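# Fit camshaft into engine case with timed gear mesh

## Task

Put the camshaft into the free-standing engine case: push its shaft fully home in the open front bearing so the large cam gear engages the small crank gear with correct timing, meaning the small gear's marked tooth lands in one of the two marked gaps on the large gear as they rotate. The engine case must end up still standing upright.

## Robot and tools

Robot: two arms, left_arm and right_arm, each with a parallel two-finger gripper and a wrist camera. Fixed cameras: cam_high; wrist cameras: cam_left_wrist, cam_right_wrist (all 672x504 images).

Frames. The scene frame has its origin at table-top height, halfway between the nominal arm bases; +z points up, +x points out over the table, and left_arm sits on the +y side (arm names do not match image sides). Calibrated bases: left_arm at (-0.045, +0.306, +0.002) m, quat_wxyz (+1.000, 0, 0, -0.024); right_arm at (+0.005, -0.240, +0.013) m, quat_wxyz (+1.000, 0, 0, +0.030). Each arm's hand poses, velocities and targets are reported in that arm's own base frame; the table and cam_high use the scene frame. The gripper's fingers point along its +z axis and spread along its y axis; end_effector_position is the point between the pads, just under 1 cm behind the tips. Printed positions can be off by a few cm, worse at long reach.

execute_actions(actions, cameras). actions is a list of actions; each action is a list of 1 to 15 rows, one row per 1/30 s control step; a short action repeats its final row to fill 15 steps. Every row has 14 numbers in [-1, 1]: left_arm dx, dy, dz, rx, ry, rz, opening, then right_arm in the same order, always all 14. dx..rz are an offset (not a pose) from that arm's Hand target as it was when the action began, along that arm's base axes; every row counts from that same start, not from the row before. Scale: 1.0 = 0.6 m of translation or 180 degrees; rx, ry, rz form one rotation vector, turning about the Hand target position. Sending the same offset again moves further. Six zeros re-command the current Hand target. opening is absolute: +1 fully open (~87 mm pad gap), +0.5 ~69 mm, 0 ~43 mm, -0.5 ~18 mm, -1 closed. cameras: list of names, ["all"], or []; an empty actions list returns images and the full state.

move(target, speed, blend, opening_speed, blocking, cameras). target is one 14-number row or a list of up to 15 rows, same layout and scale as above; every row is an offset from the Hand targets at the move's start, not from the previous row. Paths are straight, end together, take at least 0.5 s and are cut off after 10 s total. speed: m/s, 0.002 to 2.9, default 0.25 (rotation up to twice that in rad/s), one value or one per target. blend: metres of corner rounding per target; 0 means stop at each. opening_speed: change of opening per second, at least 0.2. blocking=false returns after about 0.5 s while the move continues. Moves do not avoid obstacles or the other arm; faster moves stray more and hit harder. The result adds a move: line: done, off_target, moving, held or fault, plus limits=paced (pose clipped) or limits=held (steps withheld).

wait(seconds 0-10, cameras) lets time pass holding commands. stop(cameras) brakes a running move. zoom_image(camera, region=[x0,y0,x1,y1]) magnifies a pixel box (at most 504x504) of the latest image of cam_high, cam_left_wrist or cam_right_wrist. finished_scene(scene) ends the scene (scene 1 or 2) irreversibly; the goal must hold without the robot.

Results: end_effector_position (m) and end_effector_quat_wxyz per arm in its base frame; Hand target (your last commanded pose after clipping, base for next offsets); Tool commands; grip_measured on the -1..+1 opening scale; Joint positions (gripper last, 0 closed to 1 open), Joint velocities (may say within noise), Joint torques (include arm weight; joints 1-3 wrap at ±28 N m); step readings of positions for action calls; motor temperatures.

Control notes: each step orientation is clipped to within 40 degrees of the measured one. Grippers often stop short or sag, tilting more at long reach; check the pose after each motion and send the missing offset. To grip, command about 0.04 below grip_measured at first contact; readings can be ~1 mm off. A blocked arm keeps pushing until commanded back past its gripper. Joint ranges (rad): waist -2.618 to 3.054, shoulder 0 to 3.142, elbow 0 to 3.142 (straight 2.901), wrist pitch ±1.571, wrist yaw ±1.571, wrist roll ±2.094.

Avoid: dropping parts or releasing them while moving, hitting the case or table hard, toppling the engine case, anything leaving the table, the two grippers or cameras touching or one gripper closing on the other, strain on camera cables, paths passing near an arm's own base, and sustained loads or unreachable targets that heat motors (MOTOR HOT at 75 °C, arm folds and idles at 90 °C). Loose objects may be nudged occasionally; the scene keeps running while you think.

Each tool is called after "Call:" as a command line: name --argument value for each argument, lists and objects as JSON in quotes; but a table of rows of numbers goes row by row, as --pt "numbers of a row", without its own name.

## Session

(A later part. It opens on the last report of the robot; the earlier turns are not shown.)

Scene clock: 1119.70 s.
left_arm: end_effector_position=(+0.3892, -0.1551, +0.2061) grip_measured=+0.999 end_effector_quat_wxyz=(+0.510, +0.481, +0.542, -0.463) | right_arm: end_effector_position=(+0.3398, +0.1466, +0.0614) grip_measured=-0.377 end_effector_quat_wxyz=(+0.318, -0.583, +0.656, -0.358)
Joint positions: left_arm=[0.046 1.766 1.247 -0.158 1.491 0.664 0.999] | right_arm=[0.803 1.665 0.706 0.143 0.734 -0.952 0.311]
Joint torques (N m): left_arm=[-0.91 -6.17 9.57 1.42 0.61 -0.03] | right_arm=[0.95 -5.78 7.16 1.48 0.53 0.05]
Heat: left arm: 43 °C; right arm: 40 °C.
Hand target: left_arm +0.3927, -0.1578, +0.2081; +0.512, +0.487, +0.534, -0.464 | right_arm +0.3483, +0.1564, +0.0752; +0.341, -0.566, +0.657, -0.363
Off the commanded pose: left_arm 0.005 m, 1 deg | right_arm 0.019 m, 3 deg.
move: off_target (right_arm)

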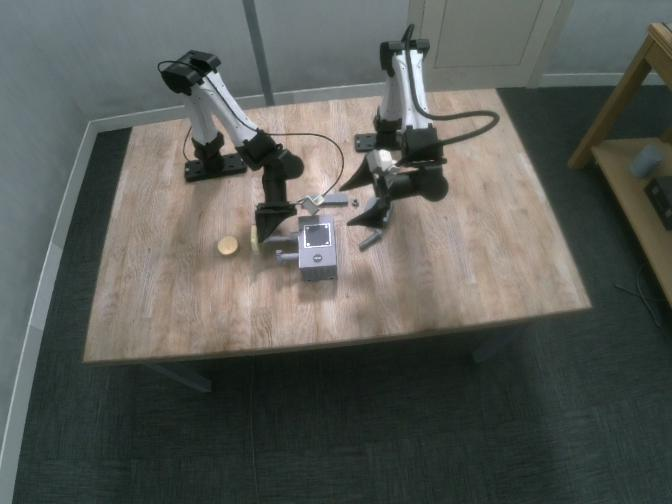

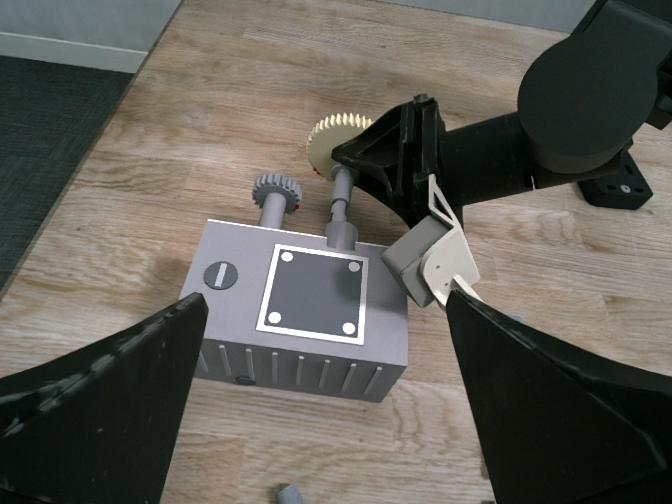

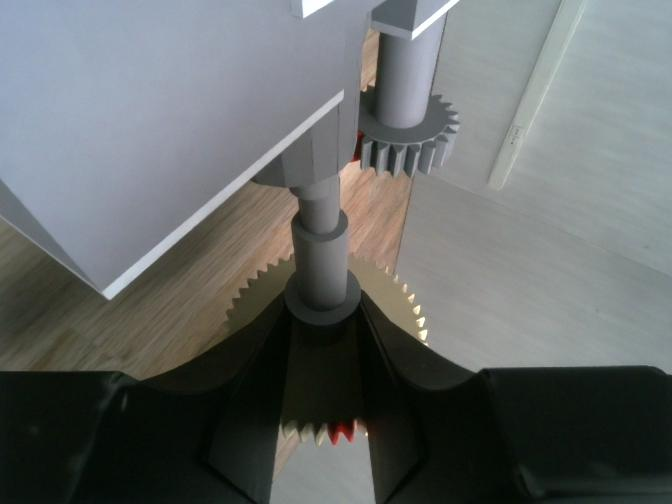

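Call:
move --target '[0,0,0,0,0,0,1, -0.006,0.002,-0.002,0,0,0,-0.75]' --speed 0.04 --cameras '[]'

Scene clock: 1128.87 s.
left_arm: end_effector_position=(+0.3892, -0.1551, +0.2061) grip_measured=+0.999 end_effector_quat_wxyz=(+0.510, +0.481, +0.542, -0.463) | right_arm: end_effector_position=(+0.3378, +0.1469, +0.0620) grip_measured=-0.377 end_effector_quat_wxyz=(+0.318, -0.580, +0.657, -0.362)
Joint positions: left_arm=[0.046 1.766 1.247 -0.158 1.491 0.664 0.999] | right_arm=[0.813 1.665 0.706 0.137 0.75 -0.941 0.311]
Joint torques (N m): left_arm=[-0.91 -6.16 9.58 1.43 0.61 -0.03] | right_arm=[1.21 -5.93 6.72 1.47 0.46 0.08]
Heat: left arm: 43 °C; right arm: 41 °C.
Hand target: left_arm +0.3927, -0.1578, +0.2081; +0.512, +0.487, +0.534, -0.464 | right_arm +0.3446, +0.1576, +0.0740; +0.340, -0.566, +0.657, -0.363
Off the commanded pose: left_arm 0.005 m, 1 deg | right_arm 0.017 m, 3 deg.
move: off_target (right_arm)
No camera images: "cameras" was empty.

Call:
move --target '[0,0,0,0,0,0,1, 0,0.008,-0.004,0,0,0,-0.75]' --speed 0.04 --cameras '["all"]'

Call:
zoom_image --camera "cam_left_wrist" --region '[300, 140, 380, 260]'

Call:
zoom_image --camera "cam_high" --region '[250, 210, 320, 270]'

Call:
zoom_image --camera "cam_right_wrist" --region '[200, 60, 440, 300]'

Scene clock: 1135.97 s.
left_arm: end_effector_position=(+0.3892, -0.1551, +0.2061) grip_measured=+0.999 end_effector_quat_wxyz=(+0.510, +0.481, +0.542, -0.463) | right_arm: end_effector_position=(+0.3364, +0.1524, +0.0595) grip_measured=-0.377 end_effector_quat_wxyz=(+0.318, -0.582, +0.656, -0.361)
Joint positions: left_arm=[0.046 1.766 1.247 -0.158 1.491 0.664 0.999] | right_arm=[0.828 1.681 0.715 0.136 0.757 -0.93 0.311]
Joint torques (N m): left_arm=[-0.92 -6.17 9.55 1.42 0.61 -0.03] | right_arm=[0.83 -5.78 6.99 1.48 0.49 0.05]
Heat: left arm: 43 °C; right arm: 40 °C.
Hand target: left_arm +0.3927, -0.1578, +0.2081; +0.512, +0.487, +0.534, -0.464 | right_arm +0.3446, +0.1626, +0.0717; +0.341, -0.567, +0.657, -0.363
Off the commanded pose: left_arm 0.005 m, 1 deg | right_arm 0.018 m, 3 deg.
move: off_target (right_arm)

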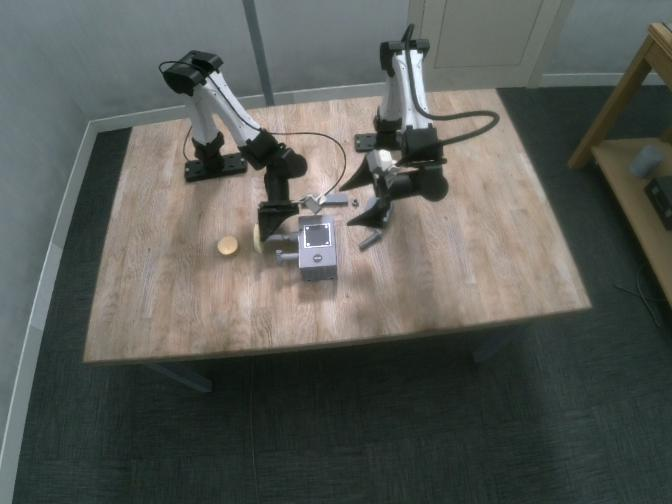

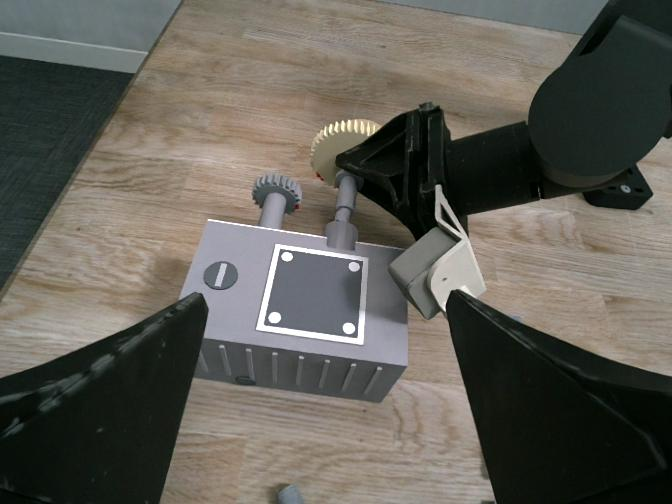

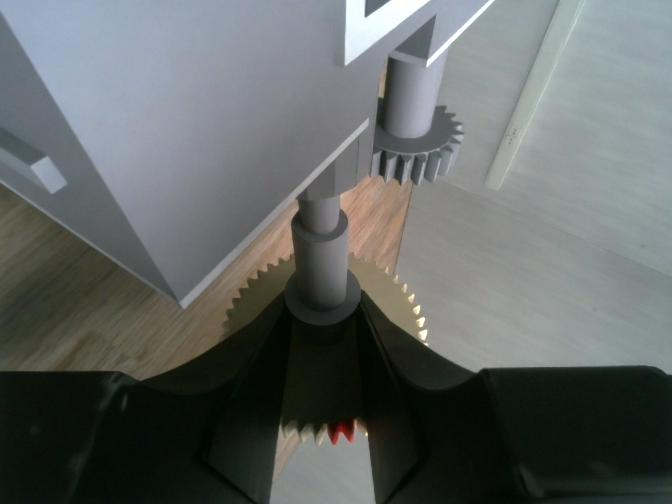

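Scaled by 4.200 from the camera's 672x504 image, which has a finer 960x720 frame.

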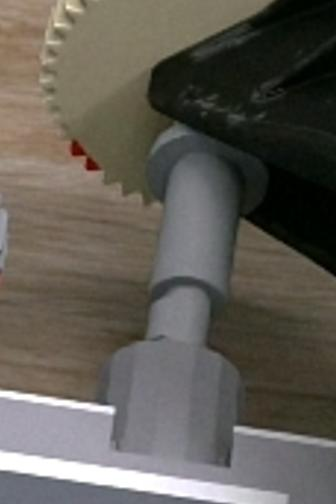

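Scaled by 7.200 from the camera's 672x504 image, which has a finer 960x720 frame.

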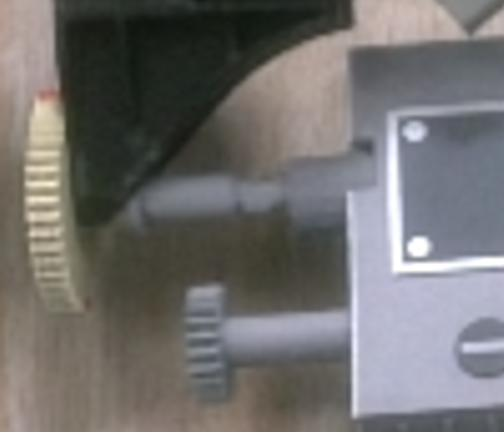

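Scaled by 2.100 from the camera's 672x504 image, which has a finer 960x720 frame.

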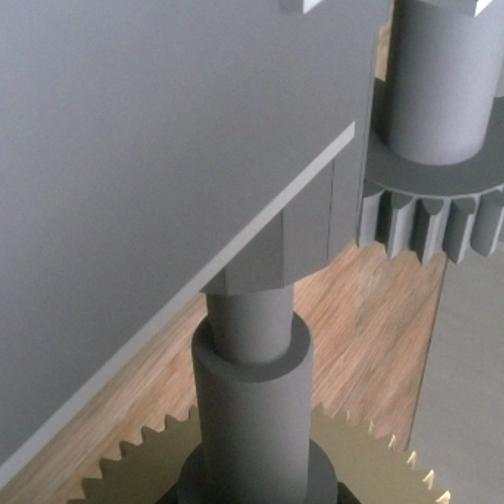

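Call:
move --target '[0,0,0,0,0,0,1, 0.0075,0.018,0,0,0,0.012,-0.75]' --speed 0.03 --cameras '["all"]'

Call:
zoom_image --camera "cam_left_wrist" --region '[300, 140, 380, 260]'

Call:
zoom_image --camera "cam_high" --region '[250, 210, 320, 270]'

Call:
zoom_image --camera "cam_right_wrist" --region '[200, 60, 440, 300]'

Scene clock: 1156.60 s.
left_arm: end_effector_position=(+0.3892, -0.1551, +0.2061) grip_measured=+0.999 end_effector_quat_wxyz=(+0.510, +0.481, +0.542, -0.463) | right_arm: end_effector_position=(+0.3384, +0.1593, +0.0577) grip_measured=-0.377 end_effector_quat_wxyz=(+0.317, -0.592, +0.649, -0.357)
Joint positions: left_arm=[0.046 1.766 1.247 -0.158 1.491 0.664 0.999] | right_arm=[0.834 1.698 0.729 0.137 0.743 -0.945 0.311]
Joint torques (N m): left_arm=[-0.92 -6.16 9.58 1.43 0.61 -0.03] | right_arm=[0.85 -5.91 7.02 1.67 0.37 -0.05]
Heat: left arm: 44 °C; right arm: 40 °C.
Hand target: left_arm +0.3927, -0.1578, +0.2081; +0.512, +0.487, +0.534, -0.464 | right_arm +0.3491, +0.1732, +0.0717; +0.347, -0.579, +0.646, -0.357
Off the commanded pose: left_arm 0.005 m, 1 deg | right_arm 0.023 m, 4 deg.
move: off_target (right_arm)

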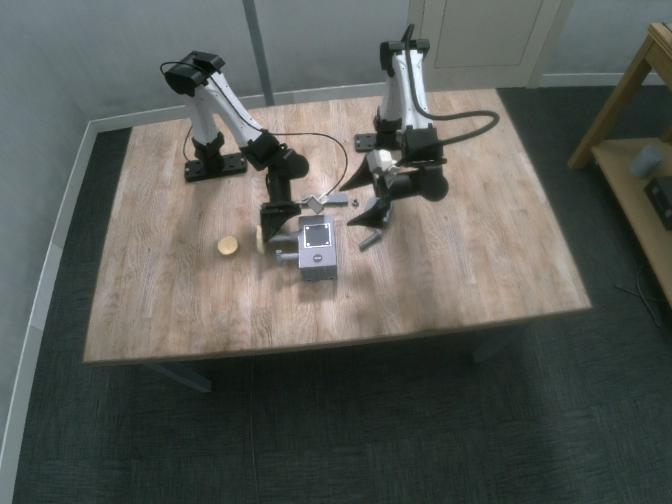

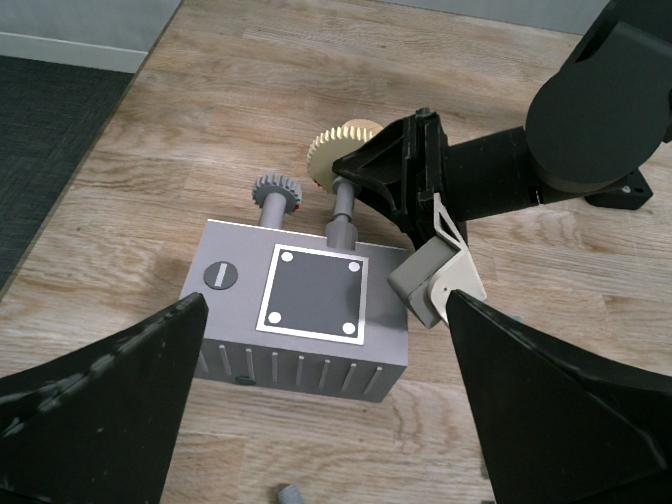

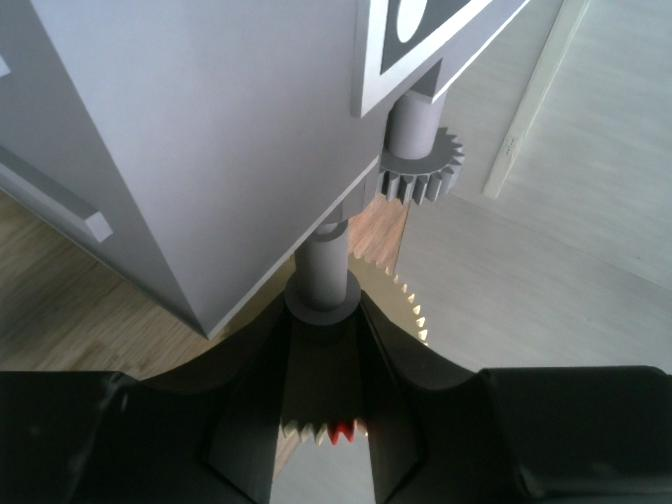

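Scaled by 4.200 from the camera's 672x504 image, which has a finer 960x720 frame.

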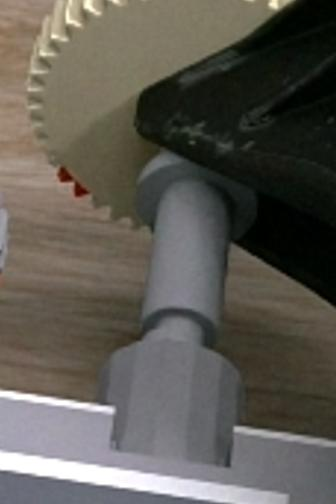

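Scaled by 7.200 from the camera's 672x504 image, which has a finer 960x720 frame.

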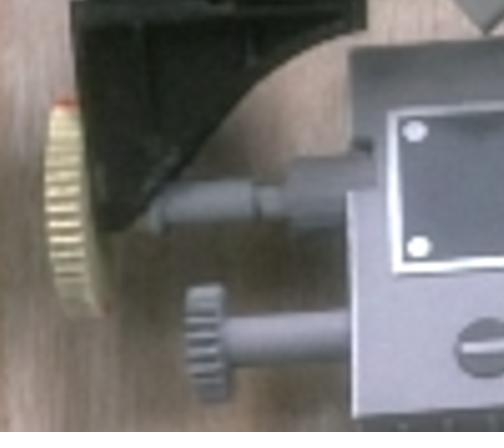

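Scaled by 2.100 from the camera's 672x504 image, which has a finer 960x720 frame.

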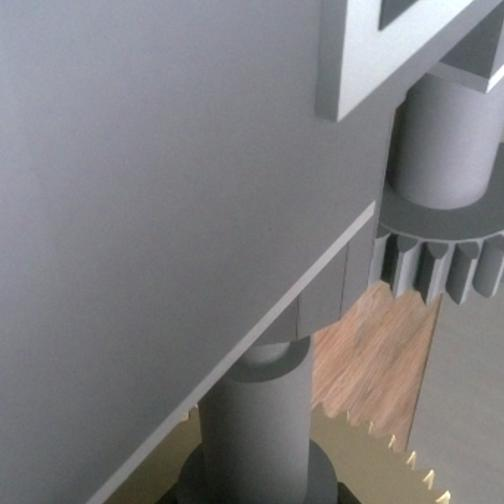

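Call:
move --target '[0,0,0,0,0,0,1, 0.004,0.010,0.007,0.004,0,0,-0.75]' --speed 0.03 --cameras '["all"]'

Call:
zoom_image --camera "cam_left_wrist" --region '[300, 140, 380, 260]'

Call:
zoom_image --camera "cam_high" --region '[250, 210, 320, 270]'

Call:
zoom_image --camera "cam_right_wrist" --region '[200, 60, 440, 300]'

Scene clock: 1171.30 s.
left_arm: end_effector_position=(+0.3892, -0.1551, +0.2061) grip_measured=+0.999 end_effector_quat_wxyz=(+0.510, +0.481, +0.542, -0.463) | right_arm: end_effector_position=(+0.3414, +0.1665, +0.0603) grip_measured=-0.377 end_effector_quat_wxyz=(-0.322, +0.595, -0.647, +0.352)
Joint positions: left_arm=[0.046 1.766 1.247 -0.158 1.491 0.664 0.999] | right_arm=[0.839 1.706 0.753 0.128 0.734 -0.946 0.311]
Joint torques (N m): left_arm=[-0.91 -6.17 9.58 1.43 0.61 -0.03] | right_arm=[0.84 -6.31 7.51 1.54 0.45 0.05]
Heat: left arm: 44 °C; right arm: 40 °C.
Hand target: left_arm +0.3927, -0.1578, +0.2081; +0.512, +0.487, +0.534, -0.464 | right_arm +0.3515, +0.1793, +0.0759; -0.351, +0.577, -0.648, +0.353
Off the commanded pose: left_arm 0.005 m, 1 deg | right_arm 0.023 m, 4 deg.
move: off_target (right_arm)

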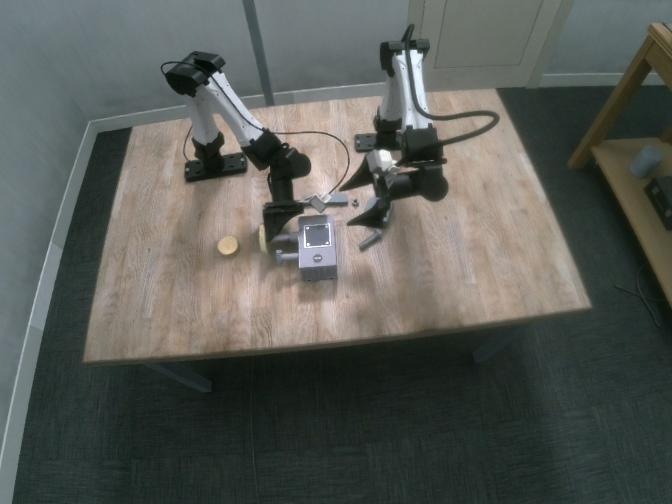

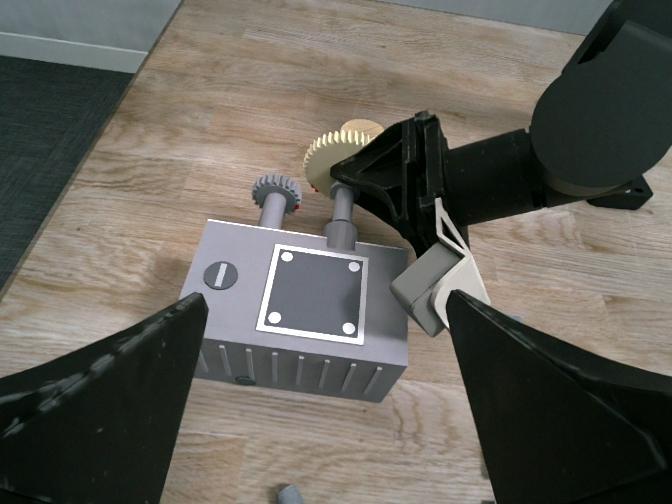

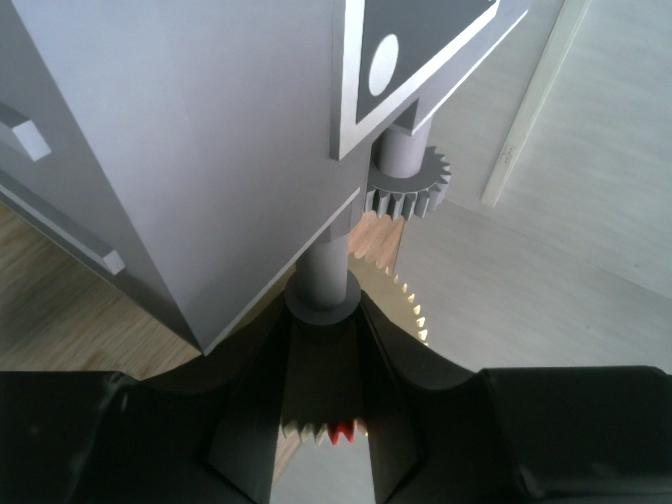

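Scaled by 4.200 from the camera's 672x504 image, which has a finer 960x720 frame.

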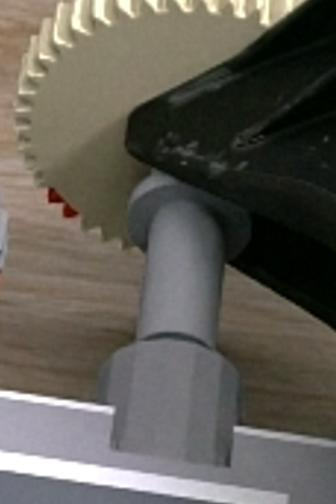

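Scaled by 7.200 from the camera's 672x504 image, which has a finer 960x720 frame.

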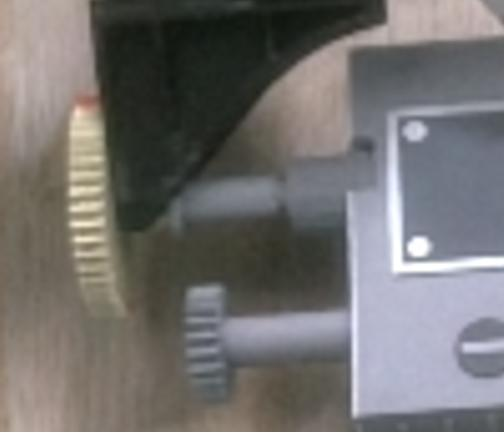

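Scaled by 2.100 from the camera's 672x504 image, which has a finer 960x720 frame.

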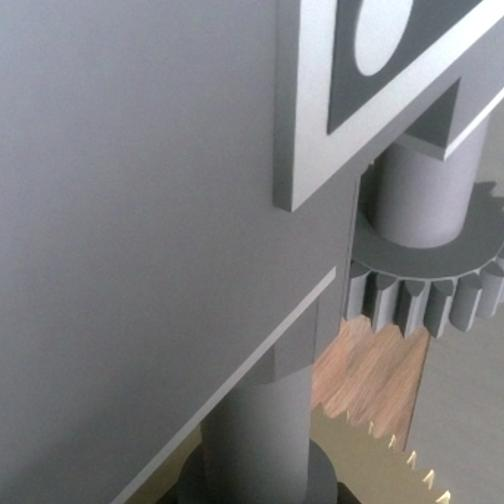

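Call:
move --target '[0,0,0,0,0,0,1, 0.003,0.012,0,0,0,0,-0.75]' --speed 0.03 --cameras '["all"]'

Call:
zoom_image --camera "cam_left_wrist" --region '[300, 140, 380, 260]'

Call:
zoom_image --camera "cam_high" --region '[250, 210, 320, 270]'

Call:
zoom_image --camera "cam_right_wrist" --region '[200, 60, 440, 300]'

Scene clock: 1182.13 s.
left_arm: end_effector_position=(+0.3892, -0.1551, +0.2061) grip_measured=+0.999 end_effector_quat_wxyz=(+0.510, +0.481, +0.542, -0.463) | right_arm: end_effector_position=(+0.3426, +0.1730, +0.0595) grip_measured=-0.377 end_effector_quat_wxyz=(-0.320, +0.597, -0.647, +0.351)
Joint positions: left_arm=[0.046 1.766 1.247 -0.158 1.491 0.664 0.999] | right_arm=[0.849 1.727 0.781 0.109 0.737 -0.937 0.311]
Joint torques (N m): left_arm=[-0.91 -6.17 9.58 1.43 0.61 -0.03] | right_arm=[0.88 -6.39 7.61 1.59 0.52 0.05]
Heat: left arm: 44 °C; right arm: 40 °C.
Hand target: left_arm +0.3927, -0.1578, +0.2081; +0.512, +0.487, +0.534, -0.464 | right_arm +0.3534, +0.1864, +0.0759; -0.351, +0.576, -0.648, +0.353
Off the commanded pose: left_arm 0.005 m, 1 deg | right_arm 0.024 m, 4 deg.
move: off_target (right_arm)

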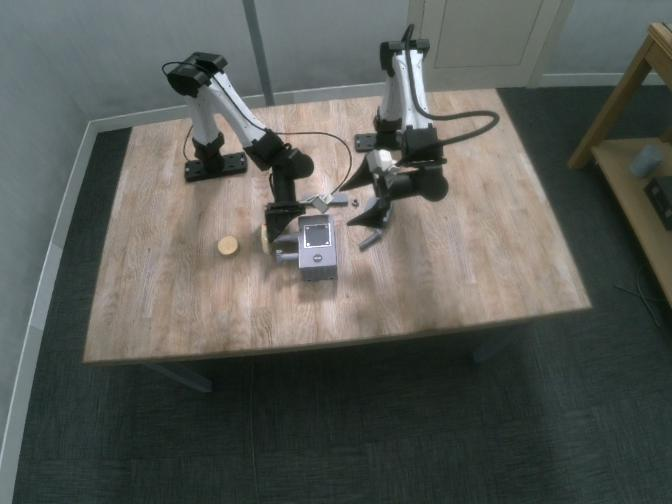

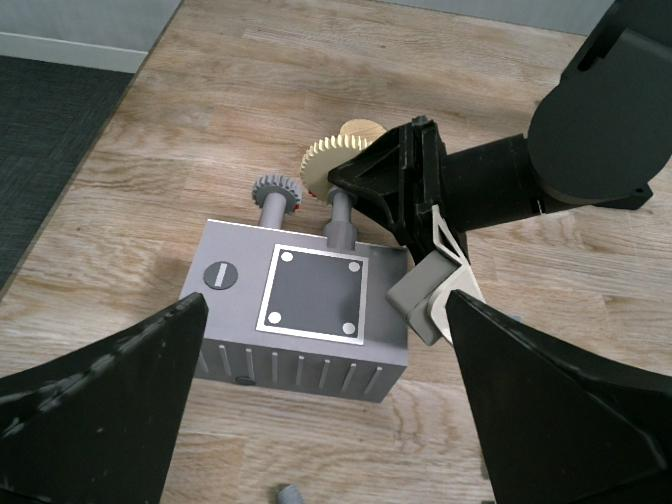

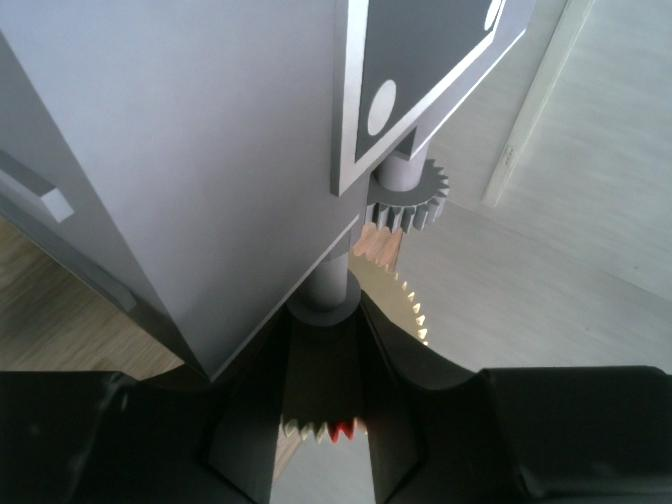

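Scaled by 4.200 from the camera's 672x504 image, which has a finer 960x720 frame.

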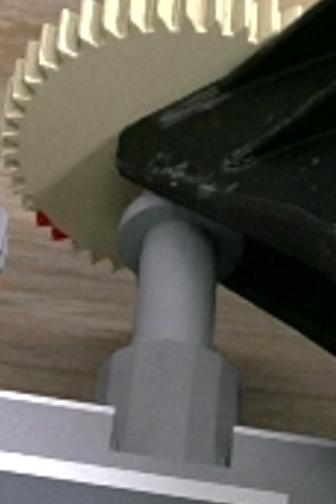

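Scaled by 7.200 from the camera's 672x504 image, which has a finer 960x720 frame.

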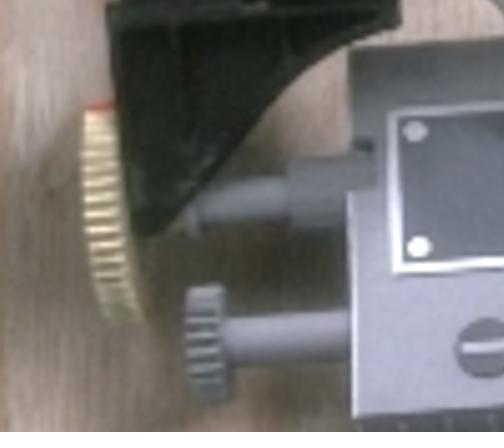

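Scaled by 2.100 from the camera's 672x504 image, which has a finer 960x720 frame.

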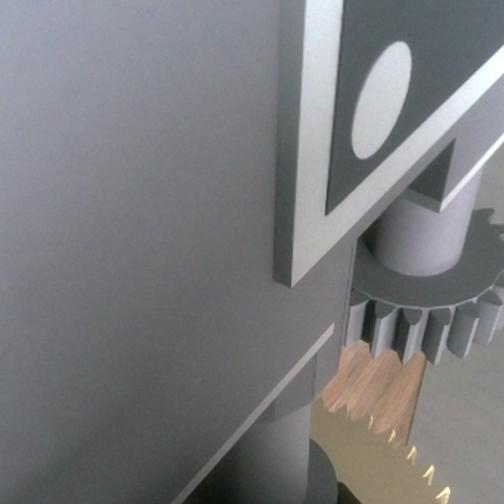

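Call:
move --target '[0,0,0,0,0,0,1, 0.003,0.020,0,0,0,0,-0.75]' --speed 0.03 --cameras '["all"]'

Call:
zoom_image --camera "cam_left_wrist" --region '[240, 100, 400, 260]'

Call:
zoom_image --camera "cam_high" --region '[250, 200, 330, 270]'

Scene clock: 1226.67 s.
left_arm: end_effector_position=(+0.3892, -0.1551, +0.2061) grip_measured=+0.999 end_effector_quat_wxyz=(+0.510, +0.481, +0.542, -0.463) | right_arm: end_effector_position=(+0.3432, +0.1763, +0.0594) grip_measured=-0.377 end_effector_quat_wxyz=(+0.308, -0.594, +0.649, -0.361)
Joint positions: left_arm=[0.046 1.766 1.247 -0.158 1.491 0.664 0.999] | right_arm=[0.862 1.758 0.822 0.065 0.77 -0.913 0.311]
Joint torques (N m): left_arm=[-0.91 -6.17 9.57 1.42 0.62 -0.03] | right_arm=[1.62 -6.56 7.98 1.7 0.33 0.02]
Heat: left arm: 44 °C; right arm: 40 °C.
Hand target: left_arm +0.3927, -0.1578, +0.2081; +0.512, +0.487, +0.534, -0.464 | right_arm +0.3551, +0.1985, +0.0759; +0.351, -0.577, +0.648, -0.353
Off the commanded pose: left_arm 0.005 m, 1 deg | right_arm 0.030 m, 5 deg.
move: off_target (right_arm)

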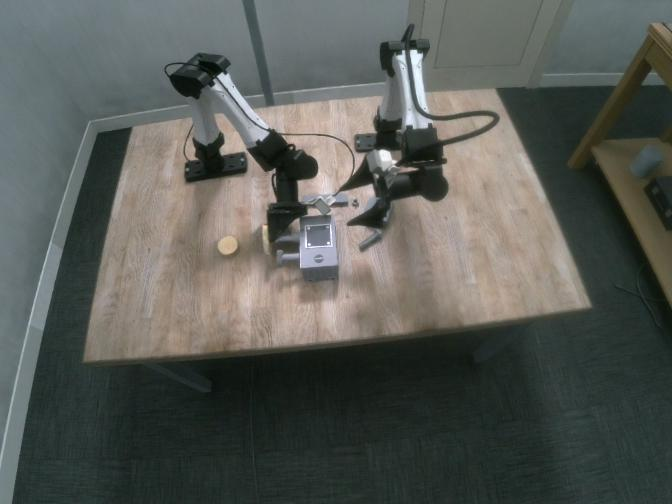

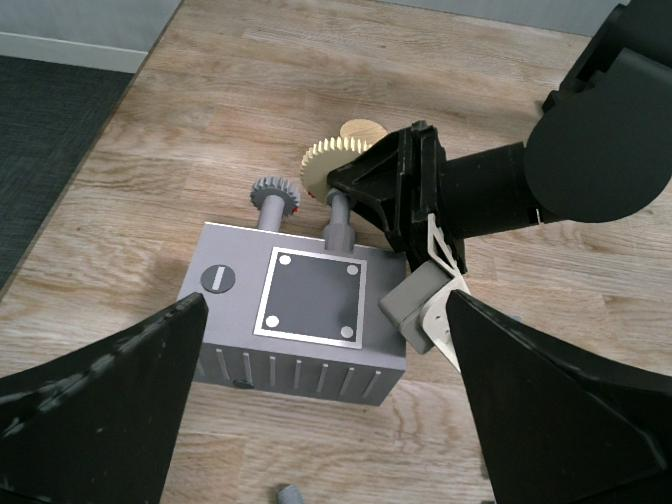

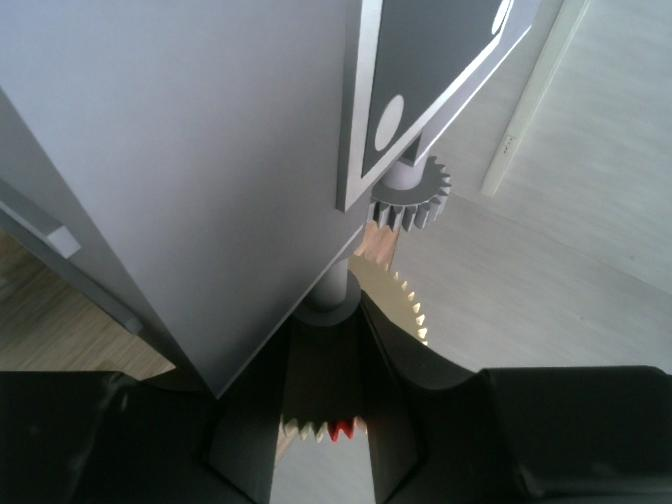

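Scaled by 3.150 from the camera's 672x504 image, which has a finer 960x720 frame.

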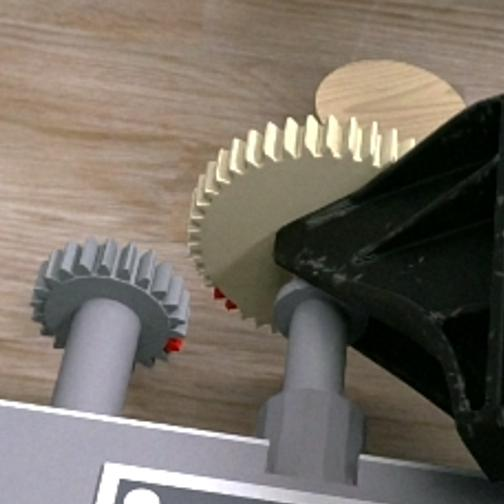

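Scaled by 6.300 from the camera's 672x504 image, which has a finer 960x720 frame.

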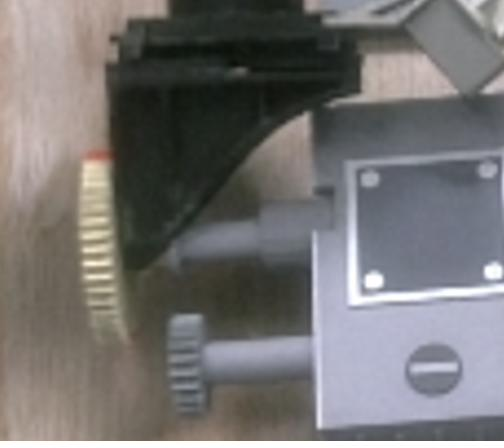

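Call:
move --target '[0,0,0,0,0,0,1, 0,-0.017,0.006,0.014,0,0,-0.75]' --speed 0.03 --cameras '["all"]'

Call:
zoom_image --camera "cam_left_wrist" --region '[300, 100, 480, 280]'

Call:
zoom_image --camera "cam_high" --region '[250, 200, 330, 270]'

Call:
zoom_image --camera "cam_right_wrist" --region '[160, 180, 440, 460]'

Scene clock: 1241.47 s.
left_arm: end_effector_position=(+0.3892, -0.1551, +0.2061) grip_measured=+0.999 end_effector_quat_wxyz=(+0.510, +0.481, +0.542, -0.463) | right_arm: end_effector_position=(+0.3447, +0.1768, +0.0589) grip_measured=-0.377 end_effector_quat_wxyz=(+0.312, -0.596, +0.653, -0.349)
Joint positions: left_arm=[0.046 1.766 1.247 -0.158 1.491 0.664 0.999] | right_arm=[0.851 1.748 0.822 0.062 0.739 -0.913 0.311]
Joint torques (N m): left_arm=[-0.91 -6.17 9.57 1.42 0.61 -0.03] | right_arm=[-0.18 -10.22 4.96 1.92 0.21 0.02]
Heat: left arm: 44 °C; right arm: 41 °C.
Hand target: left_arm +0.3927, -0.1578, +0.2081; +0.512, +0.487, +0.534, -0.464 | right_arm +0.3552, +0.1883, +0.0795; +0.364, -0.569, +0.656, -0.338
Off the commanded pose: left_arm 0.005 m, 1 deg | right_arm 0.026 m, 7 deg.
move: off_target (right_arm)

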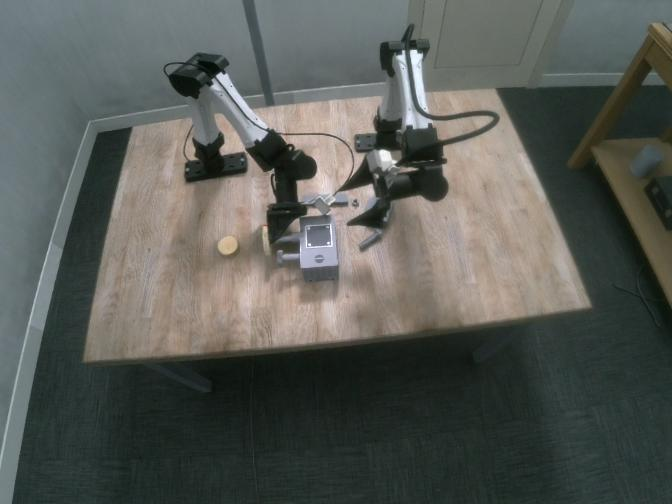

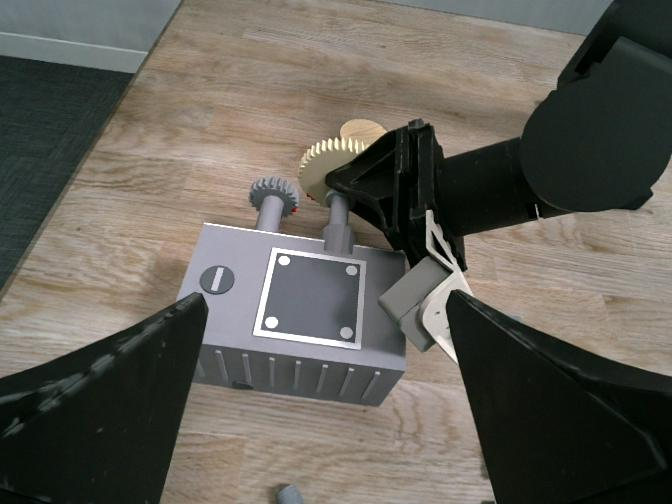

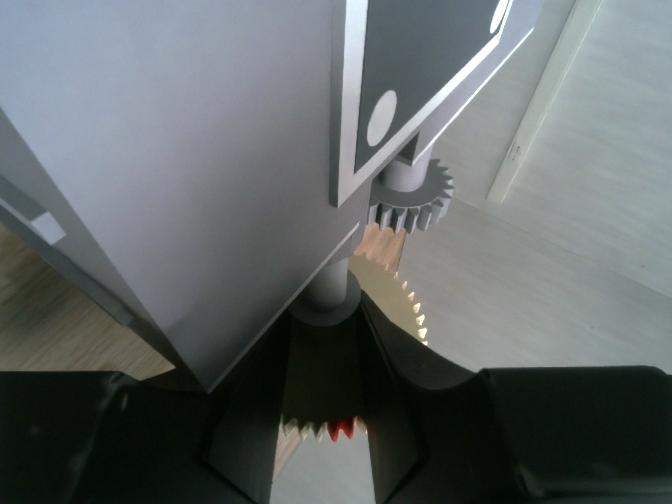

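Scaled by 2.800 from the camera's 672x504 image, which has a finer 960x720 frame.

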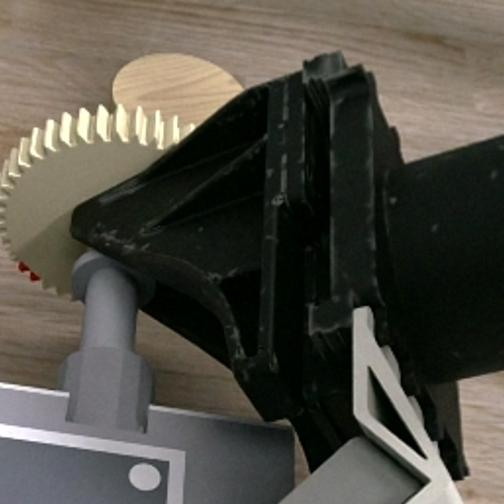

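Scaled by 6.300 from the camera's 672x504 image, which has a finer 960x720 frame.

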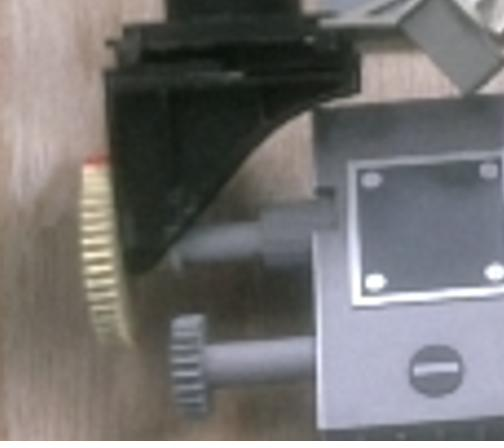

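Scaled by 1.800 from the camera's 672x504 image, which has a finer 960x720 frame.

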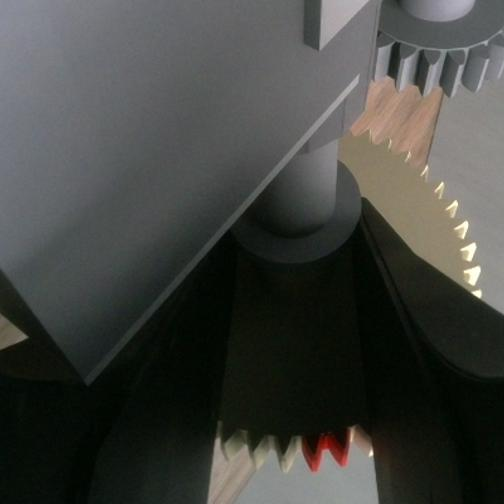

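Call:
move --target '[0,0,0,0,0,0,1, 0,0,0,0,0,0,0.0]' --speed 0.05 --opening_speed 0.4 --cameras '["all"]'

Call:
zoom_image --camera "cam_left_wrist" --region '[300, 100, 480, 280]'

Call:
zoom_image --camera "cam_high" --region '[250, 200, 330, 270]'

Call:
zoom_image --camera "cam_right_wrist" --region '[160, 180, 440, 460]'

Scene clock: 1262.30 s.
left_arm: end_effector_position=(+0.3892, -0.1551, +0.2061) grip_measured=+0.999 end_effector_quat_wxyz=(+0.510, +0.481, +0.542, -0.463) | right_arm: end_effector_position=(+0.3473, +0.1820, +0.0616) grip_measured=+0.000 end_effector_quat_wxyz=(+0.327, -0.592, +0.653, -0.341)
Joint positions: left_arm=[0.046 1.766 1.247 -0.158 1.491 0.664 0.999] | right_arm=[0.851 1.744 0.822 0.089 0.725 -0.912 0.5]
Joint torques (N m): left_arm=[-0.9 -6.19 9.57 1.43 0.62 -0.03] | right_arm=[-0.17 -9.61 4.97 1.77 0.34 0.01]
Heat: left arm: 44 °C; right arm: 42 °C.
Hand target: left_arm +0.3927, -0.1578, +0.2081; +0.512, +0.487, +0.534, -0.464 | right_arm +0.3552, +0.1883, +0.0795; +0.364, -0.569, +0.656, -0.338
Off the commanded pose: left_arm 0.005 m, 1 deg | right_arm 0.021 m, 5 deg.
move: off_target (right_arm)

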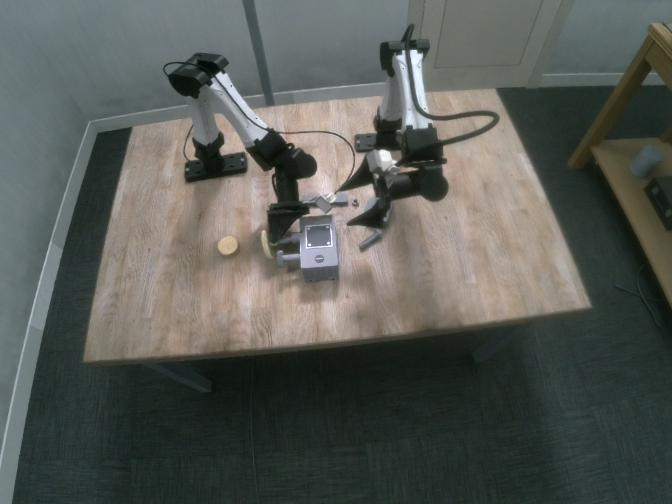

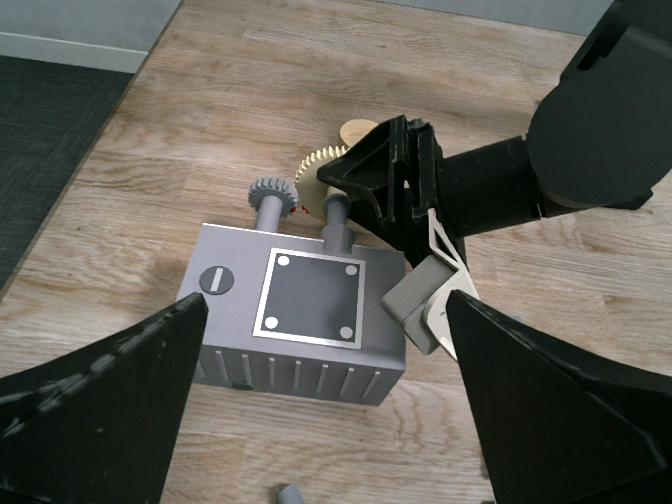

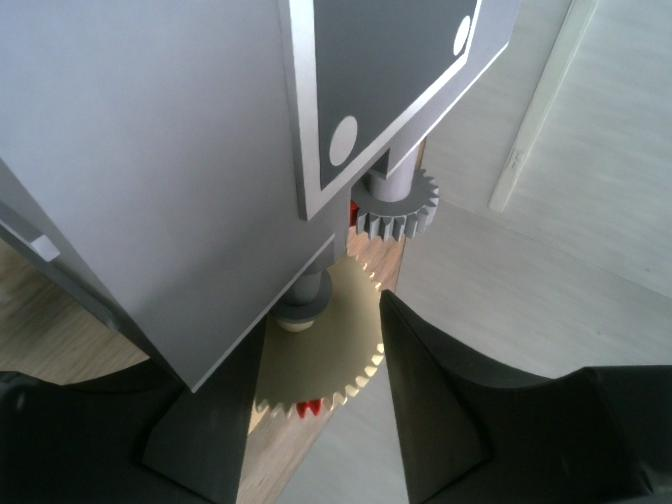

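Scaled by 2.800 from the camera's 672x504 image, which has a finer 960x720 frame.

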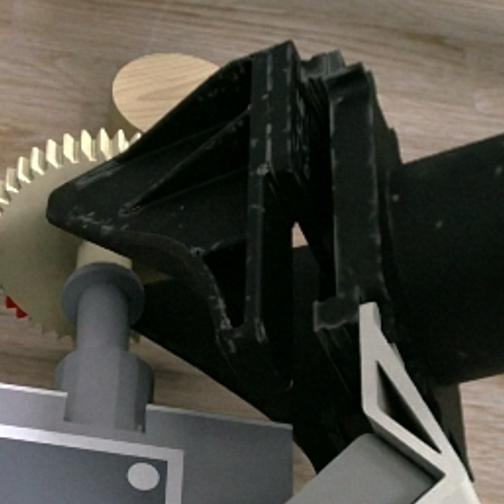

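Scaled by 6.300 from the camera's 672x504 image, which has a finer 960x720 frame.

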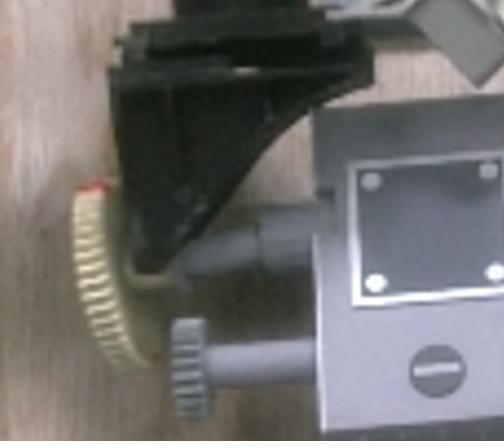

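Scaled by 1.800 from the camera's 672x504 image, which has a finer 960x720 frame.

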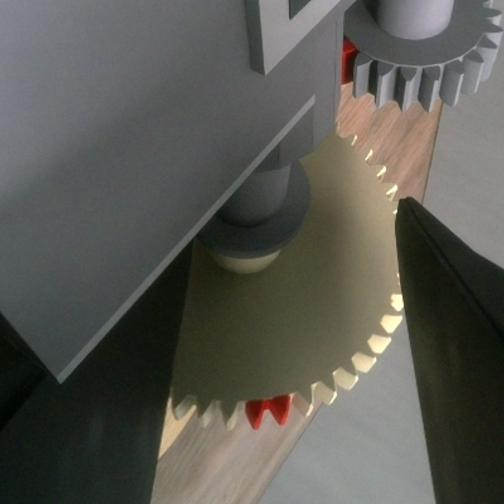

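Call:
move --target '[0,0,0,0,0,0,1, -0.09,0.0,0.055,0,0,0,0.0]' --speed 0.06 --cameras '["all"]'

Call:
zoom_image --camera "cam_left_wrist" --region '[240, 100, 420, 280]'

Call:
zoom_image --camera "cam_high" --region '[250, 200, 330, 270]'

Call:
zoom_image --camera "cam_right_wrist" --region '[160, 180, 440, 460]'

Scene clock: 1275.27 s.
left_arm: end_effector_position=(+0.3892, -0.1551, +0.2061) grip_measured=+0.999 end_effector_quat_wxyz=(+0.510, +0.481, +0.542, -0.463) | right_arm: end_effector_position=(+0.3042, +0.1900, +0.1087) grip_measured=+0.000 end_effector_quat_wxyz=(+0.359, -0.573, +0.654, -0.338)
Joint positions: left_arm=[0.046 1.766 1.247 -0.158 1.491 0.664 0.999] | right_arm=[0.985 1.546 0.812 -0.119 0.821 -0.778 0.5]
Joint torques (N m): left_arm=[-0.91 -6.17 9.57 1.43 0.61 -0.03] | right_arm=[0.79 -7.39 4.41 1.18 0.46 0.1]
Heat: left arm: 44 °C; right arm: 41 °C.
Hand target: left_arm +0.3927, -0.1578, +0.2081; +0.512, +0.487, +0.534, -0.464 | right_arm +0.3012, +0.1882, +0.1125; +0.364, -0.569, +0.656, -0.338
Off the commanded pose: left_arm 0.005 m, 1 deg | right_arm 0.005 m, 1 deg.
move: done

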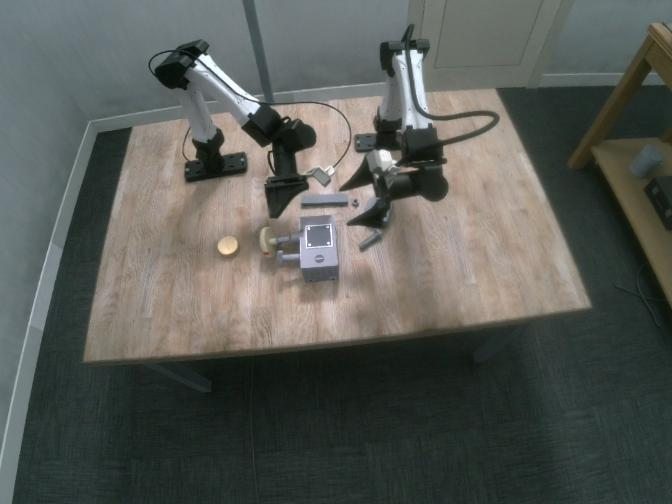

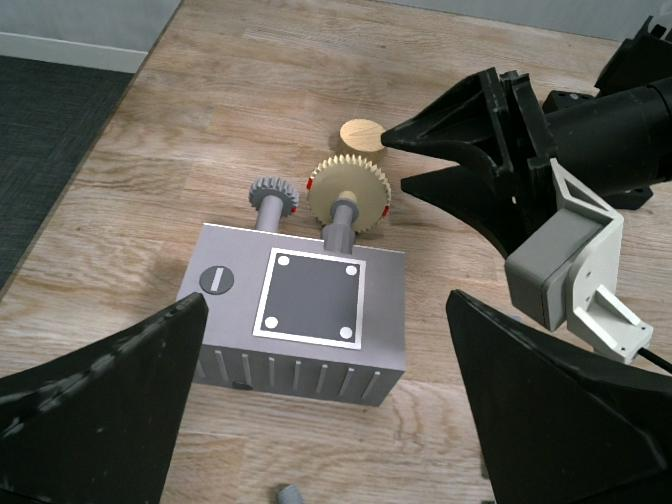

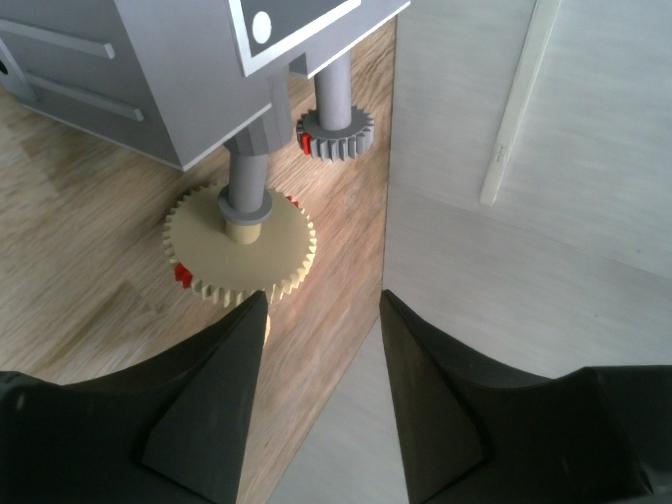

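Scaled by 2.800 from the camera's 672x504 image, which has a finer 960x720 frame.

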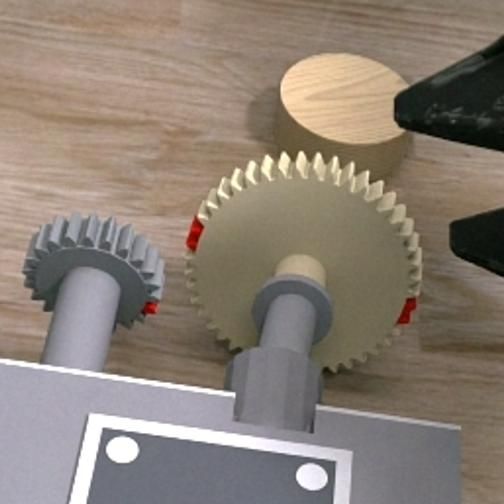

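Scaled by 6.300 from the camera's 672x504 image, which has a finer 960x720 frame.

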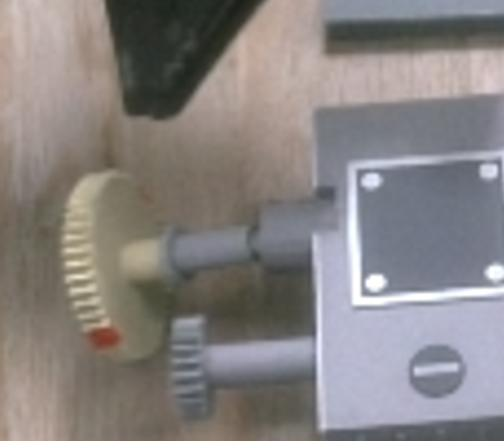

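Scaled by 1.800 from the camera's 672x504 image, which has a finer 960x720 frame.

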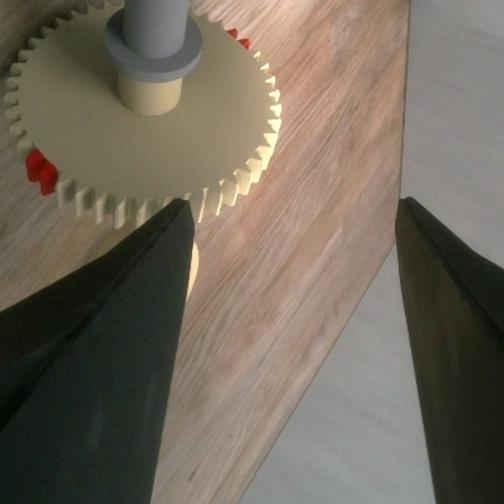

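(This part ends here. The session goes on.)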